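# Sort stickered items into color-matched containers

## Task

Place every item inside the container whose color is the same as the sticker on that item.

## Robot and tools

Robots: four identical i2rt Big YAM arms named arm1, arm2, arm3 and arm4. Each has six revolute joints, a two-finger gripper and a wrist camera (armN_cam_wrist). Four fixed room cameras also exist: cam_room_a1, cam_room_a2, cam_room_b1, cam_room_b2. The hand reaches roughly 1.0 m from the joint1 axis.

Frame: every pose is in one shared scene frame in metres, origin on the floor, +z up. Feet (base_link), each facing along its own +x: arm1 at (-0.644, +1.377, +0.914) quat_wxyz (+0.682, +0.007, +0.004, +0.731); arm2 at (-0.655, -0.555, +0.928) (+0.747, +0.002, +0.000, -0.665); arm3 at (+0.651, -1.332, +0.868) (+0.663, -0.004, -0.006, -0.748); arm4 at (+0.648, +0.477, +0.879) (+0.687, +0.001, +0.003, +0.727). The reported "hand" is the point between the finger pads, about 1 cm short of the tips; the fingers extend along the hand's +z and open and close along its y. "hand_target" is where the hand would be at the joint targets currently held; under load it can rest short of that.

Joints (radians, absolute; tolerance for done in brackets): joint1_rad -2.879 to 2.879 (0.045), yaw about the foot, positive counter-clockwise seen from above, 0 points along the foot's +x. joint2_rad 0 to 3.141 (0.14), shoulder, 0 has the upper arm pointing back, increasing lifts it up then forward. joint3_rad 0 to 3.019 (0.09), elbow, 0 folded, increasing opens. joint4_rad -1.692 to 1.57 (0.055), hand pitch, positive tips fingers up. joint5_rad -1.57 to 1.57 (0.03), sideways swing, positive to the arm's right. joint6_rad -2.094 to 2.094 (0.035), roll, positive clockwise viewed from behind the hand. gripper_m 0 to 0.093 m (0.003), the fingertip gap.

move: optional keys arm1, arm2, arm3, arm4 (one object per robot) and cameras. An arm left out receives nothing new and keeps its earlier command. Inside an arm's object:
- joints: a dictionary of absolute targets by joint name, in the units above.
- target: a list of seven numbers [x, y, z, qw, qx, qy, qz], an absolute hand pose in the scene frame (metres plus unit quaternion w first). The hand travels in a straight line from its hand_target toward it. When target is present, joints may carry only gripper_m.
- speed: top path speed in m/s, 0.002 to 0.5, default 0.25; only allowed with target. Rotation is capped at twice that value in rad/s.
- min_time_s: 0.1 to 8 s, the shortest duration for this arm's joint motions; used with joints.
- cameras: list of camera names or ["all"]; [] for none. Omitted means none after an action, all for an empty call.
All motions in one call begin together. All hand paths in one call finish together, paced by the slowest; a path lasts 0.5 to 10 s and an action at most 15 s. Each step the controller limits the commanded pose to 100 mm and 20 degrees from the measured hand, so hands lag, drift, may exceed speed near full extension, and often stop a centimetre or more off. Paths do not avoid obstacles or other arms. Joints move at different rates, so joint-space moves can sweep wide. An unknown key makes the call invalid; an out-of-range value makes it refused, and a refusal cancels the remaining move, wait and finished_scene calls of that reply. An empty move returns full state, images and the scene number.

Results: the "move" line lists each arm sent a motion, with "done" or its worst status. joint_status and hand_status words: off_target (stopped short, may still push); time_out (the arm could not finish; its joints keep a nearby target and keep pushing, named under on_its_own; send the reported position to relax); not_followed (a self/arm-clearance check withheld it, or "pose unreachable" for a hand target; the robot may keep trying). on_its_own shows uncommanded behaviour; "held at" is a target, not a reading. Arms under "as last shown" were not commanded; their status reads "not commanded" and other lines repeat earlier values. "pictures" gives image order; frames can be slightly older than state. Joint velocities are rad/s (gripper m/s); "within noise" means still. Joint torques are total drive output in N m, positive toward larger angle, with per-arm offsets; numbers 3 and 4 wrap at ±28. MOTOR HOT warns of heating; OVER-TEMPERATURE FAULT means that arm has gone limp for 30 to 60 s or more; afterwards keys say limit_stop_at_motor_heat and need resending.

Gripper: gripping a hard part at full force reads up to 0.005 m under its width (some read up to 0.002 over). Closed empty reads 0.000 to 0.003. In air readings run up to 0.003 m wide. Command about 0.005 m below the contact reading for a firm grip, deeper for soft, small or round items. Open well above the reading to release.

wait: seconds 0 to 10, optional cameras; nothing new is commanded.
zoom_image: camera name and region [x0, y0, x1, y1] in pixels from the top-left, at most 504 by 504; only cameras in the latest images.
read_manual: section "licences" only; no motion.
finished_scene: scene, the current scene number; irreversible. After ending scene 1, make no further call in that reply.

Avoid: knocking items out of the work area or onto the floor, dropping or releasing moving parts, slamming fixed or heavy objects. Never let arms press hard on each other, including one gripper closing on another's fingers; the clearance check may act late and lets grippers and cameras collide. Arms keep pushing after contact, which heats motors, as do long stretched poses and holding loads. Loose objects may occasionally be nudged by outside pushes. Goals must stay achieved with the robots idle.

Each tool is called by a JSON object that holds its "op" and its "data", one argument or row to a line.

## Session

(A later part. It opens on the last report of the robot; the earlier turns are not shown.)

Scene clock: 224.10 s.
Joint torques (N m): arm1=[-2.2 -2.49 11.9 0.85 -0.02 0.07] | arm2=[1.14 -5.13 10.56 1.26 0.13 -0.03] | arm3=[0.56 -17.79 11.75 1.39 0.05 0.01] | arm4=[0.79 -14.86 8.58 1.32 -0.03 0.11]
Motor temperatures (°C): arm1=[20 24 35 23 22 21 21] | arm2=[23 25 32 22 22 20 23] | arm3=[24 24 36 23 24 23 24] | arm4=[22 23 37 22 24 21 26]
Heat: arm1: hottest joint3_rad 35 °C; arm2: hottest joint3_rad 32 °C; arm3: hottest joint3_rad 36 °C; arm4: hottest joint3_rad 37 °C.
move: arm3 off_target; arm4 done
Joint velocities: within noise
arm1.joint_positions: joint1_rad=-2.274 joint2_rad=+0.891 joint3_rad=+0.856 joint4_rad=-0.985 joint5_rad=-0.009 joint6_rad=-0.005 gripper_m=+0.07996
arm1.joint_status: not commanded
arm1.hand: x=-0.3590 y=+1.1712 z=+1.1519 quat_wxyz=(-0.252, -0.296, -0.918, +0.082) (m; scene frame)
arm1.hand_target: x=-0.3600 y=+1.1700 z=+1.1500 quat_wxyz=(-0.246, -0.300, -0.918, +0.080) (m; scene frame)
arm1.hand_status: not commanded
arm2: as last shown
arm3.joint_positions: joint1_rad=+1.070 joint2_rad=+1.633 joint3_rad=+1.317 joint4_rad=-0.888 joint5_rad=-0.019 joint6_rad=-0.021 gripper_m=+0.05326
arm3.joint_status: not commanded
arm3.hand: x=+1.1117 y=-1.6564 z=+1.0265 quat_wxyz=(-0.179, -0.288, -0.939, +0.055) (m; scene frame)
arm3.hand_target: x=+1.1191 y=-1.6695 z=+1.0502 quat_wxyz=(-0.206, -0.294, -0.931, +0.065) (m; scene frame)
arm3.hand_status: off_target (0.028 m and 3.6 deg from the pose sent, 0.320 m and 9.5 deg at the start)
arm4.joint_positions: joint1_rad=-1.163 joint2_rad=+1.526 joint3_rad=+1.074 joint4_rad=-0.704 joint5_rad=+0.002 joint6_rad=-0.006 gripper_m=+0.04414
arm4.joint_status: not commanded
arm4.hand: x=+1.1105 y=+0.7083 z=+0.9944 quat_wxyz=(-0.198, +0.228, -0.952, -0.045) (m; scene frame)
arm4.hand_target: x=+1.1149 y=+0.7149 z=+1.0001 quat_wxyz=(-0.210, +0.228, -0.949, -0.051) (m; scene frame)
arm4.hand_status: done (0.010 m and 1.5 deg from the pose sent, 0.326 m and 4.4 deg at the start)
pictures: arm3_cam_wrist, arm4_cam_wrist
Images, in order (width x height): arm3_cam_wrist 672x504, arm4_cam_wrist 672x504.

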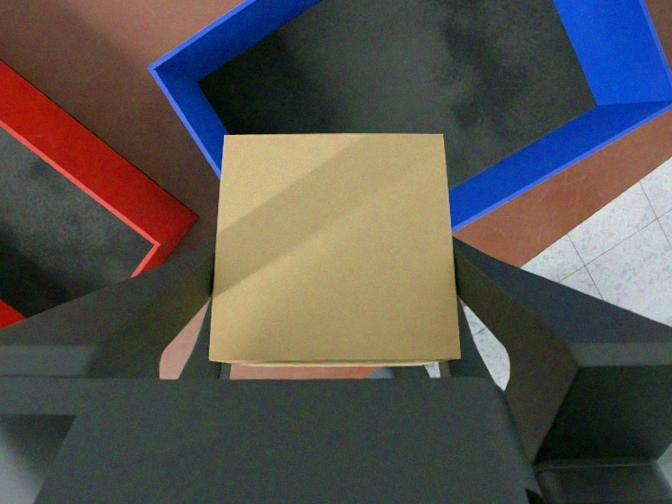

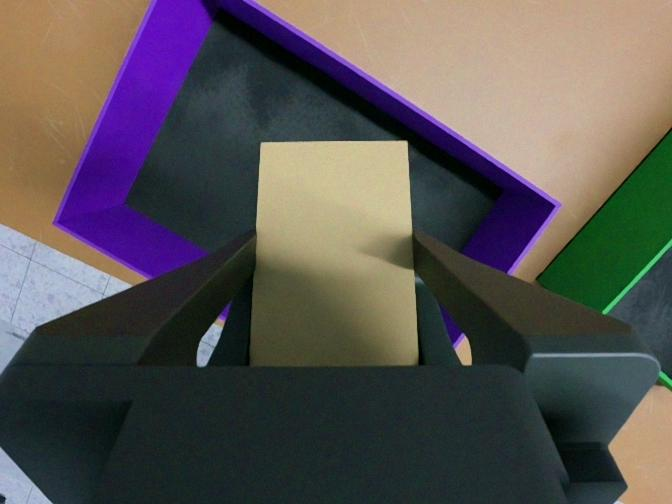

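{"op": "move", "data": {
  "arm3": {"target":[1.14,-1.745,0.92,0.2447,0.3145,0.9133,-0.0843]},
  "arm4": {"target":[1.11,0.729,0.92,0.2511,-0.2337,0.9372,0.0626]},
  "cameras": ["arm3_cam_wrist","arm4_cam_wrist"]
}}

Scene clock: 238.07 s.
Joint torques (N m): arm1=[-2.26 -1.2 11.9 1.16 -0.06 0.06] | arm2=[1.2 -5.01 10.59 1.29 0.13 -0.04] | arm3=[0.38 -20.54 8.62 1.65 -0.09 -0.12] | arm4=[1.26 -13.74 7.56 1.5 0.22 0.2]
Motor temperatures (°C): arm1=[20 24 36 23 22 21 21] | arm2=[23 25 32 22 22 20 23] | arm3=[24 24 34 23 24 23 24] | arm4=[22 23 37 22 24 21 26]
Heat: arm1: hottest joint3_rad 36 °C; arm2: hottest joint3_rad 32 °C; arm3: hottest joint3_rad 34 °C; arm4: hottest joint3_rad 37 °C.
move: arm3 off_target; arm4 done
Joint velocities: within noise
arm1, arm2: as last shown
arm3.joint_positions: joint1_rad=+0.992 joint2_rad=+1.885 joint3_rad=+1.287 joint4_rad=-0.493 joint5_rad=-0.029 joint6_rad=-0.028 gripper_m=+0.05326
arm3.joint_status: not commanded
arm3.hand: x=+1.1384 y=-1.7356 z=+0.9079 quat_wxyz=(-0.229, -0.315, -0.918, +0.078) (m; scene frame)
arm3.hand_target: x=+1.1398 y=-1.7448 z=+0.9200 quat_wxyz=(-0.244, -0.314, -0.913, +0.084) (m; scene frame)
arm3.hand_status: off_target (0.015 m and 2.0 deg from the pose sent, 0.141 m and 9.3 deg at the start)
arm4.joint_positions: joint1_rad=-1.132 joint2_rad=+1.612 joint3_rad=+0.913 joint4_rad=-0.357 joint5_rad=+0.002 joint6_rad=-0.002 gripper_m=+0.04414
arm4.joint_status: not commanded
arm4.hand: x=+1.1059 y=+0.7239 z=+0.9206 quat_wxyz=(-0.245, +0.238, -0.938, -0.060) (m; scene frame)
arm4.hand_target: x=+1.1098 y=+0.7288 z=+0.9201 quat_wxyz=(-0.251, +0.234, -0.937, -0.063) (m; scene frame)
arm4.hand_status: done (0.007 m and 0.9 deg from the pose sent, 0.077 m and 6.6 deg at the start)
pictures: arm3_cam_wrist, arm4_cam_wrist
Images, in order (width x height): arm3_cam_wrist 672x504, arm4_cam_wrist 672x504.

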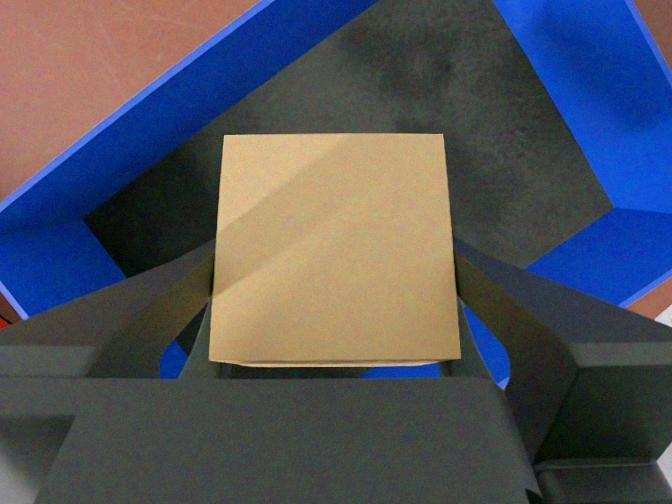

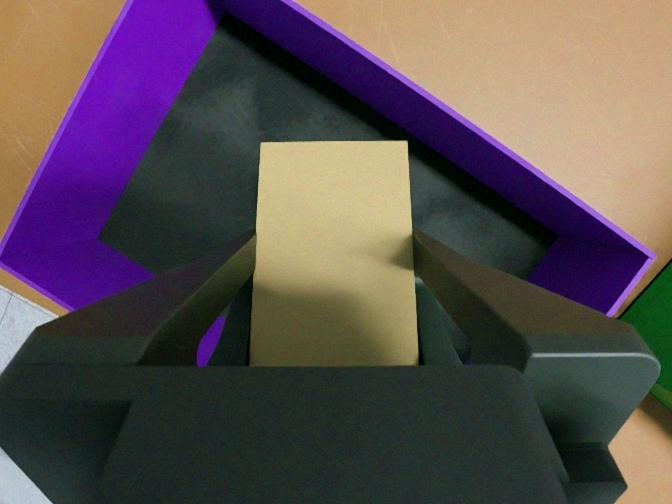

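{"op": "move", "data": {
  "arm3": {"target":[1.145,-1.75,0.80,0.2447,0.3145,0.9133,-0.0843]},
  "arm4": {"target":[1.113,0.732,0.80,0.2511,-0.2337,0.9372,0.0626]}
}}

{"op": "move", "data": {
  "arm3": {"target":[1.145,-1.75,0.77,0.2447,0.3145,0.9133,-0.0843],"speed":0.06},
  "arm4": {"target":[1.113,0.732,0.77,0.2511,-0.2337,0.9372,0.0626],"speed":0.06}
}}

{"op": "move", "data": {
  "arm3": {"target":[1.145,-1.75,0.747,0.2447,0.3145,0.9133,-0.0843],"speed":0.04},
  "arm4": {"target":[1.113,0.732,0.747,0.2511,-0.2337,0.9372,0.0626],"speed":0.04},
  "cameras": ["arm3_cam_wrist","arm4_cam_wrist"]
}}

Scene clock: 246.33 s.
Joint torques (N m): arm1=[-2.49 -1.44 11.85 0.81 -0.1 0.04] | arm2=[1.14 -5.13 10.58 1.28 0.12 -0.03] | arm3=[0.5 -22.42 7.02 1.65 -0.06 -0.11] | arm4=[1.26 -17.14 5.41 1.55 0.21 0.17]
Motor temperatures (°C): arm1=[20 24 36 23 22 21 21] | arm2=[23 25 32 22 22 20 23] | arm3=[24 24 33 23 24 23 24] | arm4=[22 23 36 22 24 21 26]
Heat: arm1: hottest joint3_rad 36 °C; arm2: hottest joint3_rad 32 °C; arm3: hottest joint3_rad 33 °C; arm4: hottest joint3_rad 36 °C.
move: arm3 off_target; arm4 off_target
Joint velocities: within noise
arm1, arm2: as last shown
arm3.joint_positions: joint1_rad=+0.992 joint2_rad=+2.106 joint3_rad=+1.248 joint4_rad=-0.238 joint5_rad=-0.029 joint6_rad=-0.028 gripper_m=+0.05326
arm3.joint_status: not commanded
arm3.hand: x=+1.1408 y=-1.7392 z=+0.7855 quat_wxyz=(-0.227, -0.315, -0.918, +0.077) (m; scene frame)
arm3.hand_target: x=+1.1448 y=-1.7499 z=+0.8000 quat_wxyz=(-0.244, -0.315, -0.913, +0.084) (m; scene frame)
arm3.hand_status: off_target (0.019 m and 2.3 deg from the pose sent, 0.109 m and 2.0 deg at the start)
arm4.joint_positions: joint1_rad=-1.131 joint2_rad=+1.908 joint3_rad=+0.862 joint4_rad=-0.028 joint5_rad=+0.003 joint6_rad=+0.000 gripper_m=+0.04414
arm4.joint_status: not commanded
arm4.hand: x=+1.1061 y=+0.7241 z=+0.7928 quat_wxyz=(-0.236, +0.238, -0.940, -0.058) (m; scene frame)
arm4.hand_target: x=+1.1129 y=+0.7320 z=+0.8002 quat_wxyz=(-0.251, +0.234, -0.937, -0.063) (m; scene frame)
arm4.hand_status: off_target (0.013 m and 1.9 deg from the pose sent, 0.121 m and 0.9 deg at the start)
pictures: none

Scene clock: 247.40 s.
Joint torques (N m): arm1=[-2.61 -1.14 11.73 0.84 -0.03 0.05] | arm2=[1.14 -5.07 10.58 1.31 0.12 -0.04] | arm3=[0.44 -19.84 6.93 1.48 -0.07 -0.1] | arm4=[1.32 -15.68 5.15 1.46 0.22 0.14]
Motor temperatures (°C): arm1=[20 24 36 23 22 21 21] | arm2=[23 25 32 22 22 20 23] | arm3=[24 24 33 23 24 23 24] | arm4=[22 23 36 22 24 21 26]
Heat: arm1: hottest joint3_rad 36 °C; arm2: hottest joint3_rad 32 °C; arm3: hottest joint3_rad 33 °C; arm4: hottest joint3_rad 36 °C.
move: arm3 done; arm4 done
Joint velocities: within noise
arm1, arm2: as last shown
arm3.joint_positions: joint1_rad=+0.992 joint2_rad=+2.132 joint3_rad=+1.248 joint4_rad=-0.173 joint5_rad=-0.029 joint6_rad=-0.028 gripper_m=+0.05326
arm3.joint_status: not commanded
arm3.hand: x=+1.1473 y=-1.7448 z=+0.7772 quat_wxyz=(-0.245, -0.314, -0.914, +0.084) (m; scene frame)
arm3.hand_target: x=+1.1450 y=-1.7499 z=+0.7703 quat_wxyz=(-0.245, -0.314, -0.913, +0.084) (m; scene frame)
arm3.hand_status: done (0.009 m and 0.2 deg from the pose sent, 0.019 m and 2.2 deg at the start)
arm4.joint_positions: joint1_rad=-1.131 joint2_rad=+1.966 joint3_rad=+0.862 joint4_rad=+0.050 joint5_rad=+0.004 joint6_rad=+0.000 gripper_m=+0.04414
arm4.joint_status: not commanded
arm4.hand: x=+1.1096 y=+0.7259 z=+0.7733 quat_wxyz=(-0.246, +0.237, -0.938, -0.060) (m; scene frame)
arm4.hand_target: x=+1.1129 y=+0.7320 z=+0.7702 quat_wxyz=(-0.251, +0.234, -0.937, -0.063) (m; scene frame)
arm4.hand_status: done (0.008 m and 0.8 deg from the pose sent, 0.025 m and 1.9 deg at the start)
pictures: none

Scene clock: 248.47 s.
Joint torques (N m): arm1=[-2.02 -1.55 11.81 1.05 -0.01 0.04] | arm2=[1.08 -5.13 10.55 1.29 0.13 -0.03] | arm3=[0.56 -16.73 6.89 1.5 -0.04 -0.11] | arm4=[1.55 -12.45 5.34 1.21 0.24 0.15]
Motor temperatures (°C): arm1=[20 24 36 23 22 21 21] | arm2=[23 25 32 22 22 20 23] | arm3=[24 24 33 23 24 23 24] | arm4=[22 23 36 22 24 21 26]
Heat: arm1: hottest joint3_rad 36 °C; arm2: hottest joint3_rad 32 °C; arm3: hottest joint3_rad 33 °C; arm4: hottest joint3_rad 36 °C.
move: arm3 off_target; arm4 off_target
Joint velocities: within noise
arm1, arm2: as last shown
arm3.joint_positions: joint1_rad=+0.992 joint2_rad=+2.144 joint3_rad=+1.248 joint4_rad=-0.127 joint5_rad=-0.030 joint6_rad=-0.028 gripper_m=+0.05326
arm3.joint_status: not commanded
arm3.hand: x=+1.1528 y=-1.7493 z=+0.7754 quat_wxyz=(-0.260, -0.312, -0.909, +0.089) (m; scene frame)
arm3.hand_target: x=+1.1442 y=-1.7491 z=+0.7481 quat_wxyz=(-0.245, -0.314, -0.913, +0.084) (m; scene frame)
arm3.hand_status: off_target (0.029 m and 2.0 deg from the pose sent, 0.031 m and 0.2 deg at the start)
arm4.joint_positions: joint1_rad=-1.131 joint2_rad=+1.986 joint3_rad=+0.862 joint4_rad=+0.115 joint5_rad=+0.004 joint6_rad=+0.002 gripper_m=+0.04414
arm4.joint_status: not commanded
arm4.hand: x=+1.1176 y=+0.7302 z=+0.7712 quat_wxyz=(-0.267, +0.235, -0.932, -0.066) (m; scene frame)
arm4.hand_target: x=+1.1119 y=+0.7313 z=+0.7480 quat_wxyz=(-0.251, +0.234, -0.937, -0.062) (m; scene frame)
arm4.hand_status: off_target (0.025 m and 1.9 deg from the pose sent, 0.027 m and 0.8 deg at the start)
pictures: arm3_cam_wrist, arm4_cam_wrist
Images, in order (width x height): arm3_cam_wrist 672x504, arm4_cam_wrist 672x504.

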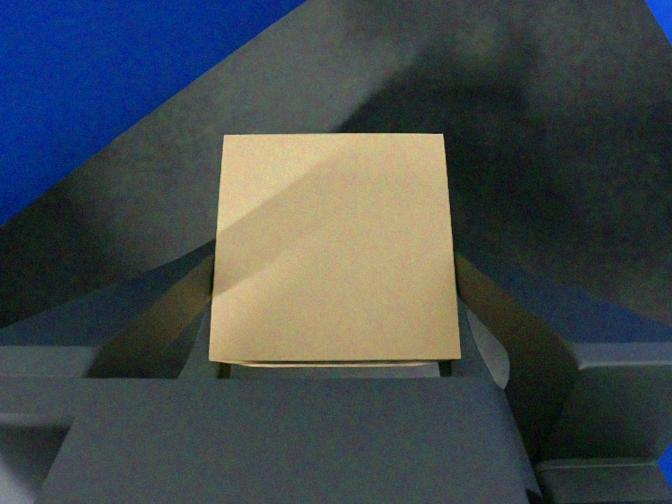

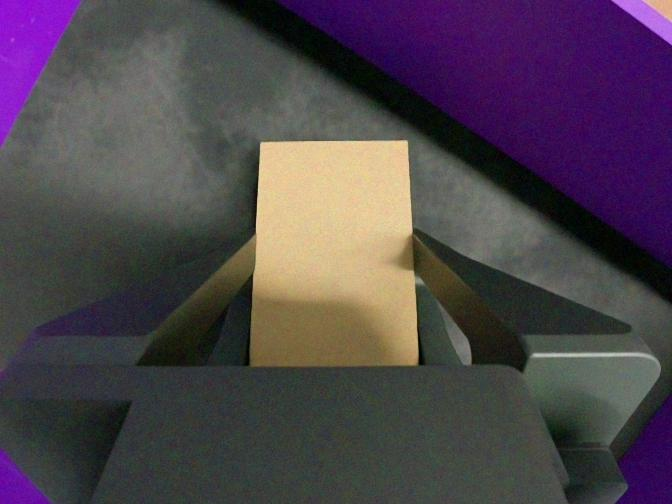

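{"op": "move", "data": {
  "arm3": {"joints":{"gripper_m":0.085}},
  "arm4": {"joints":{"gripper_m":0.08}}
}}

{"op": "move", "data": {
  "arm3": {"target":[1.14,-1.748,0.97,0.2064,0.313,0.925,-0.072]},
  "arm4": {"target":[1.111,0.73,0.97,0.2104,-0.2279,0.9494,0.0505]},
  "cameras": ["arm3_cam_wrist","arm4_cam_wrist"]
}}

Scene clock: 253.47 s.
Joint torques (N m): arm1=[-2.14 -1.26 11.78 1.09 -0.08 0.05] | arm2=[1.14 -5.07 10.56 1.28 0.13 -0.04] | arm3=[0.5 -20.6 6.56 1.4 -0.04 -0.11] | arm4=[1.2 -15.79 4.9 1.13 0.19 0.16]
Motor temperatures (°C): arm1=[20 24 36 23 22 21 21] | arm2=[23 25 32 22 22 20 23] | arm3=[24 25 32 23 24 23 24] | arm4=[22 24 35 22 24 21 26]
Heat: arm1: hottest joint3_rad 36 °C; arm2: hottest joint3_rad 32 °C; arm3: hottest joint3_rad 32 °C; arm4: hottest joint3_rad 35 °C.
move: arm3 done; arm4 done
Joint velocities: within noise
arm1, arm2: as last shown
arm3.joint_positions: joint1_rad=+0.992 joint2_rad=+2.183 joint3_rad=+1.248 joint4_rad=-0.127 joint5_rad=-0.030 joint6_rad=-0.028 gripper_m=+0.08496
arm3.joint_status: all done
arm3.hand: x=+1.1456 y=-1.7436 z=+0.7510 quat_wxyz=(-0.243, -0.314, -0.914, +0.082) (m; scene frame)
arm3.hand_target: x=+1.1441 y=-1.7491 z=+0.7480 quat_wxyz=(-0.245, -0.315, -0.913, +0.084) (m; scene frame)
arm3.hand_status: not commanded
arm4.joint_positions: joint1_rad=-1.131 joint2_rad=+2.024 joint3_rad=+0.862 joint4_rad=+0.115 joint5_rad=+0.004 joint6_rad=+0.003 gripper_m=+0.07992
arm4.joint_status: all done
arm4.hand: x=+1.1094 y=+0.7257 z=+0.7521 quat_wxyz=(-0.249, +0.236, -0.937, -0.061) (m; scene frame)
arm4.hand_target: x=+1.1120 y=+0.7313 z=+0.7481 quat_wxyz=(-0.251, +0.234, -0.937, -0.063) (m; scene frame)
arm4.hand_status: not commanded
pictures: none

Scene clock: 255.10 s.
Joint torques (N m): arm1=[-2.26 -1.44 11.77 0.62 -0.08 0.02] | arm2=[1.2 -5.13 10.56 1.26 0.13 -0.04] | arm3=[0.09 -19.55 11.92 0.46 -0.03 -0.11] | arm4=[1.14 -14.97 10.13 0.35 0.24 0.18]
Motor temperatures (°C): arm1=[20 24 36 23 22 21 21] | arm2=[23 25 32 22 22 20 23] | arm3=[24 25 32 23 24 23 24] | arm4=[22 24 35 22 24 21 26]
Heat: arm1: hottest joint3_rad 36 °C; arm2: hottest joint3_rad 32 °C; arm3: hottest joint3_rad 32 °C; arm4: hottest joint3_rad 35 °C.
move: arm3 off_target; arm4 off_target
Joint velocities: within noise
arm1: as last shown
arm2.joint_positions: joint1_rad=+0.882 joint2_rad=+0.913 joint3_rad=+0.839 joint4_rad=-0.939 joint5_rad=+0.003 joint6_rad=+0.014 gripper_m=+0.08493
arm2.joint_status: not commanded
arm2.hand: x=-0.3565 y=-0.7498 z=+1.1614 quat_wxyz=(-0.265, -0.278, -0.920, +0.076) (m; scene frame)
arm2.hand_target: x=-0.3601 y=-0.7460 z=+1.1501 quat_wxyz=(-0.248, -0.273, -0.927, +0.073) (m; scene frame)
arm2.hand_status: not commanded
arm3.joint_positions: joint1_rad=+0.990 joint2_rad=+1.844 joint3_rad=+1.388 joint4_rad=-0.715 joint5_rad=-0.030 joint6_rad=-0.045 gripper_m=+0.08496
arm3.joint_status: not commanded
arm3.hand: x=+1.1340 y=-1.7328 z=+0.9537 quat_wxyz=(-0.193, -0.312, -0.928, +0.065) (m; scene frame)
arm3.hand_target: x=+1.1394 y=-1.7475 z=+0.9702 quat_wxyz=(-0.206, -0.313, -0.924, +0.072) (m; scene frame)
arm3.hand_status: off_target (0.023 m and 1.8 deg from the pose sent, 0.219 m and 4.5 deg at the start)
arm4.joint_positions: joint1_rad=-1.131 joint2_rad=+1.569 joint3_rad=+1.012 joint4_rad=-0.593 joint5_rad=+0.009 joint6_rad=+0.017 gripper_m=+0.07992
arm4.joint_status: not commanded
arm4.hand: x=+1.1018 y=+0.7209 z=+0.9571 quat_wxyz=(-0.200, +0.232, -0.951, -0.047) (m; scene frame)
arm4.hand_target: x=+1.1105 y=+0.7299 z=+0.9702 quat_wxyz=(-0.211, +0.228, -0.949, -0.051) (m; scene frame)
arm4.hand_status: off_target (0.018 m and 1.3 deg from the pose sent, 0.218 m and 4.9 deg at the start)
pictures: arm3_cam_wrist, arm4_cam_wrist
Images, in order (width x height): arm3_cam_wrist 672x504, arm4_cam_wrist 672x504.

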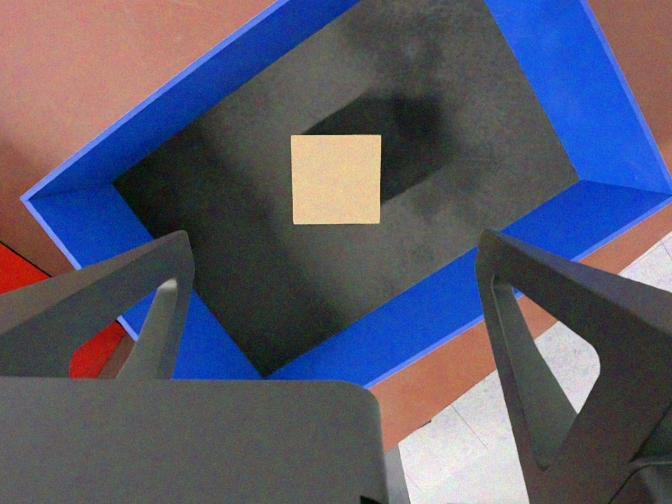

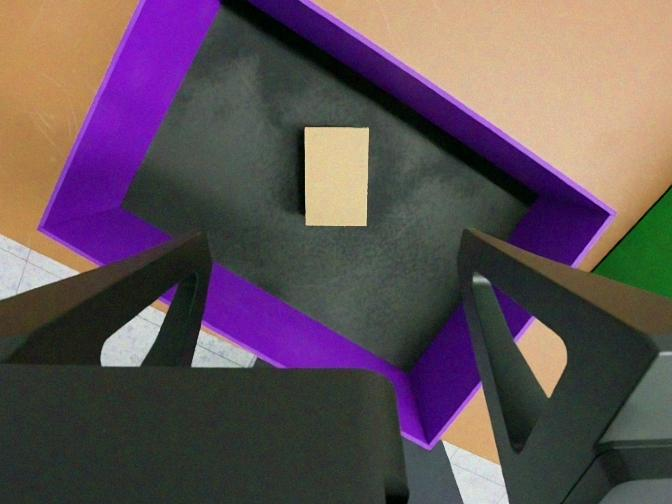

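{"op": "finished_scene", "data": {
  "scene": 3
}}

The scene is finished: the task was done.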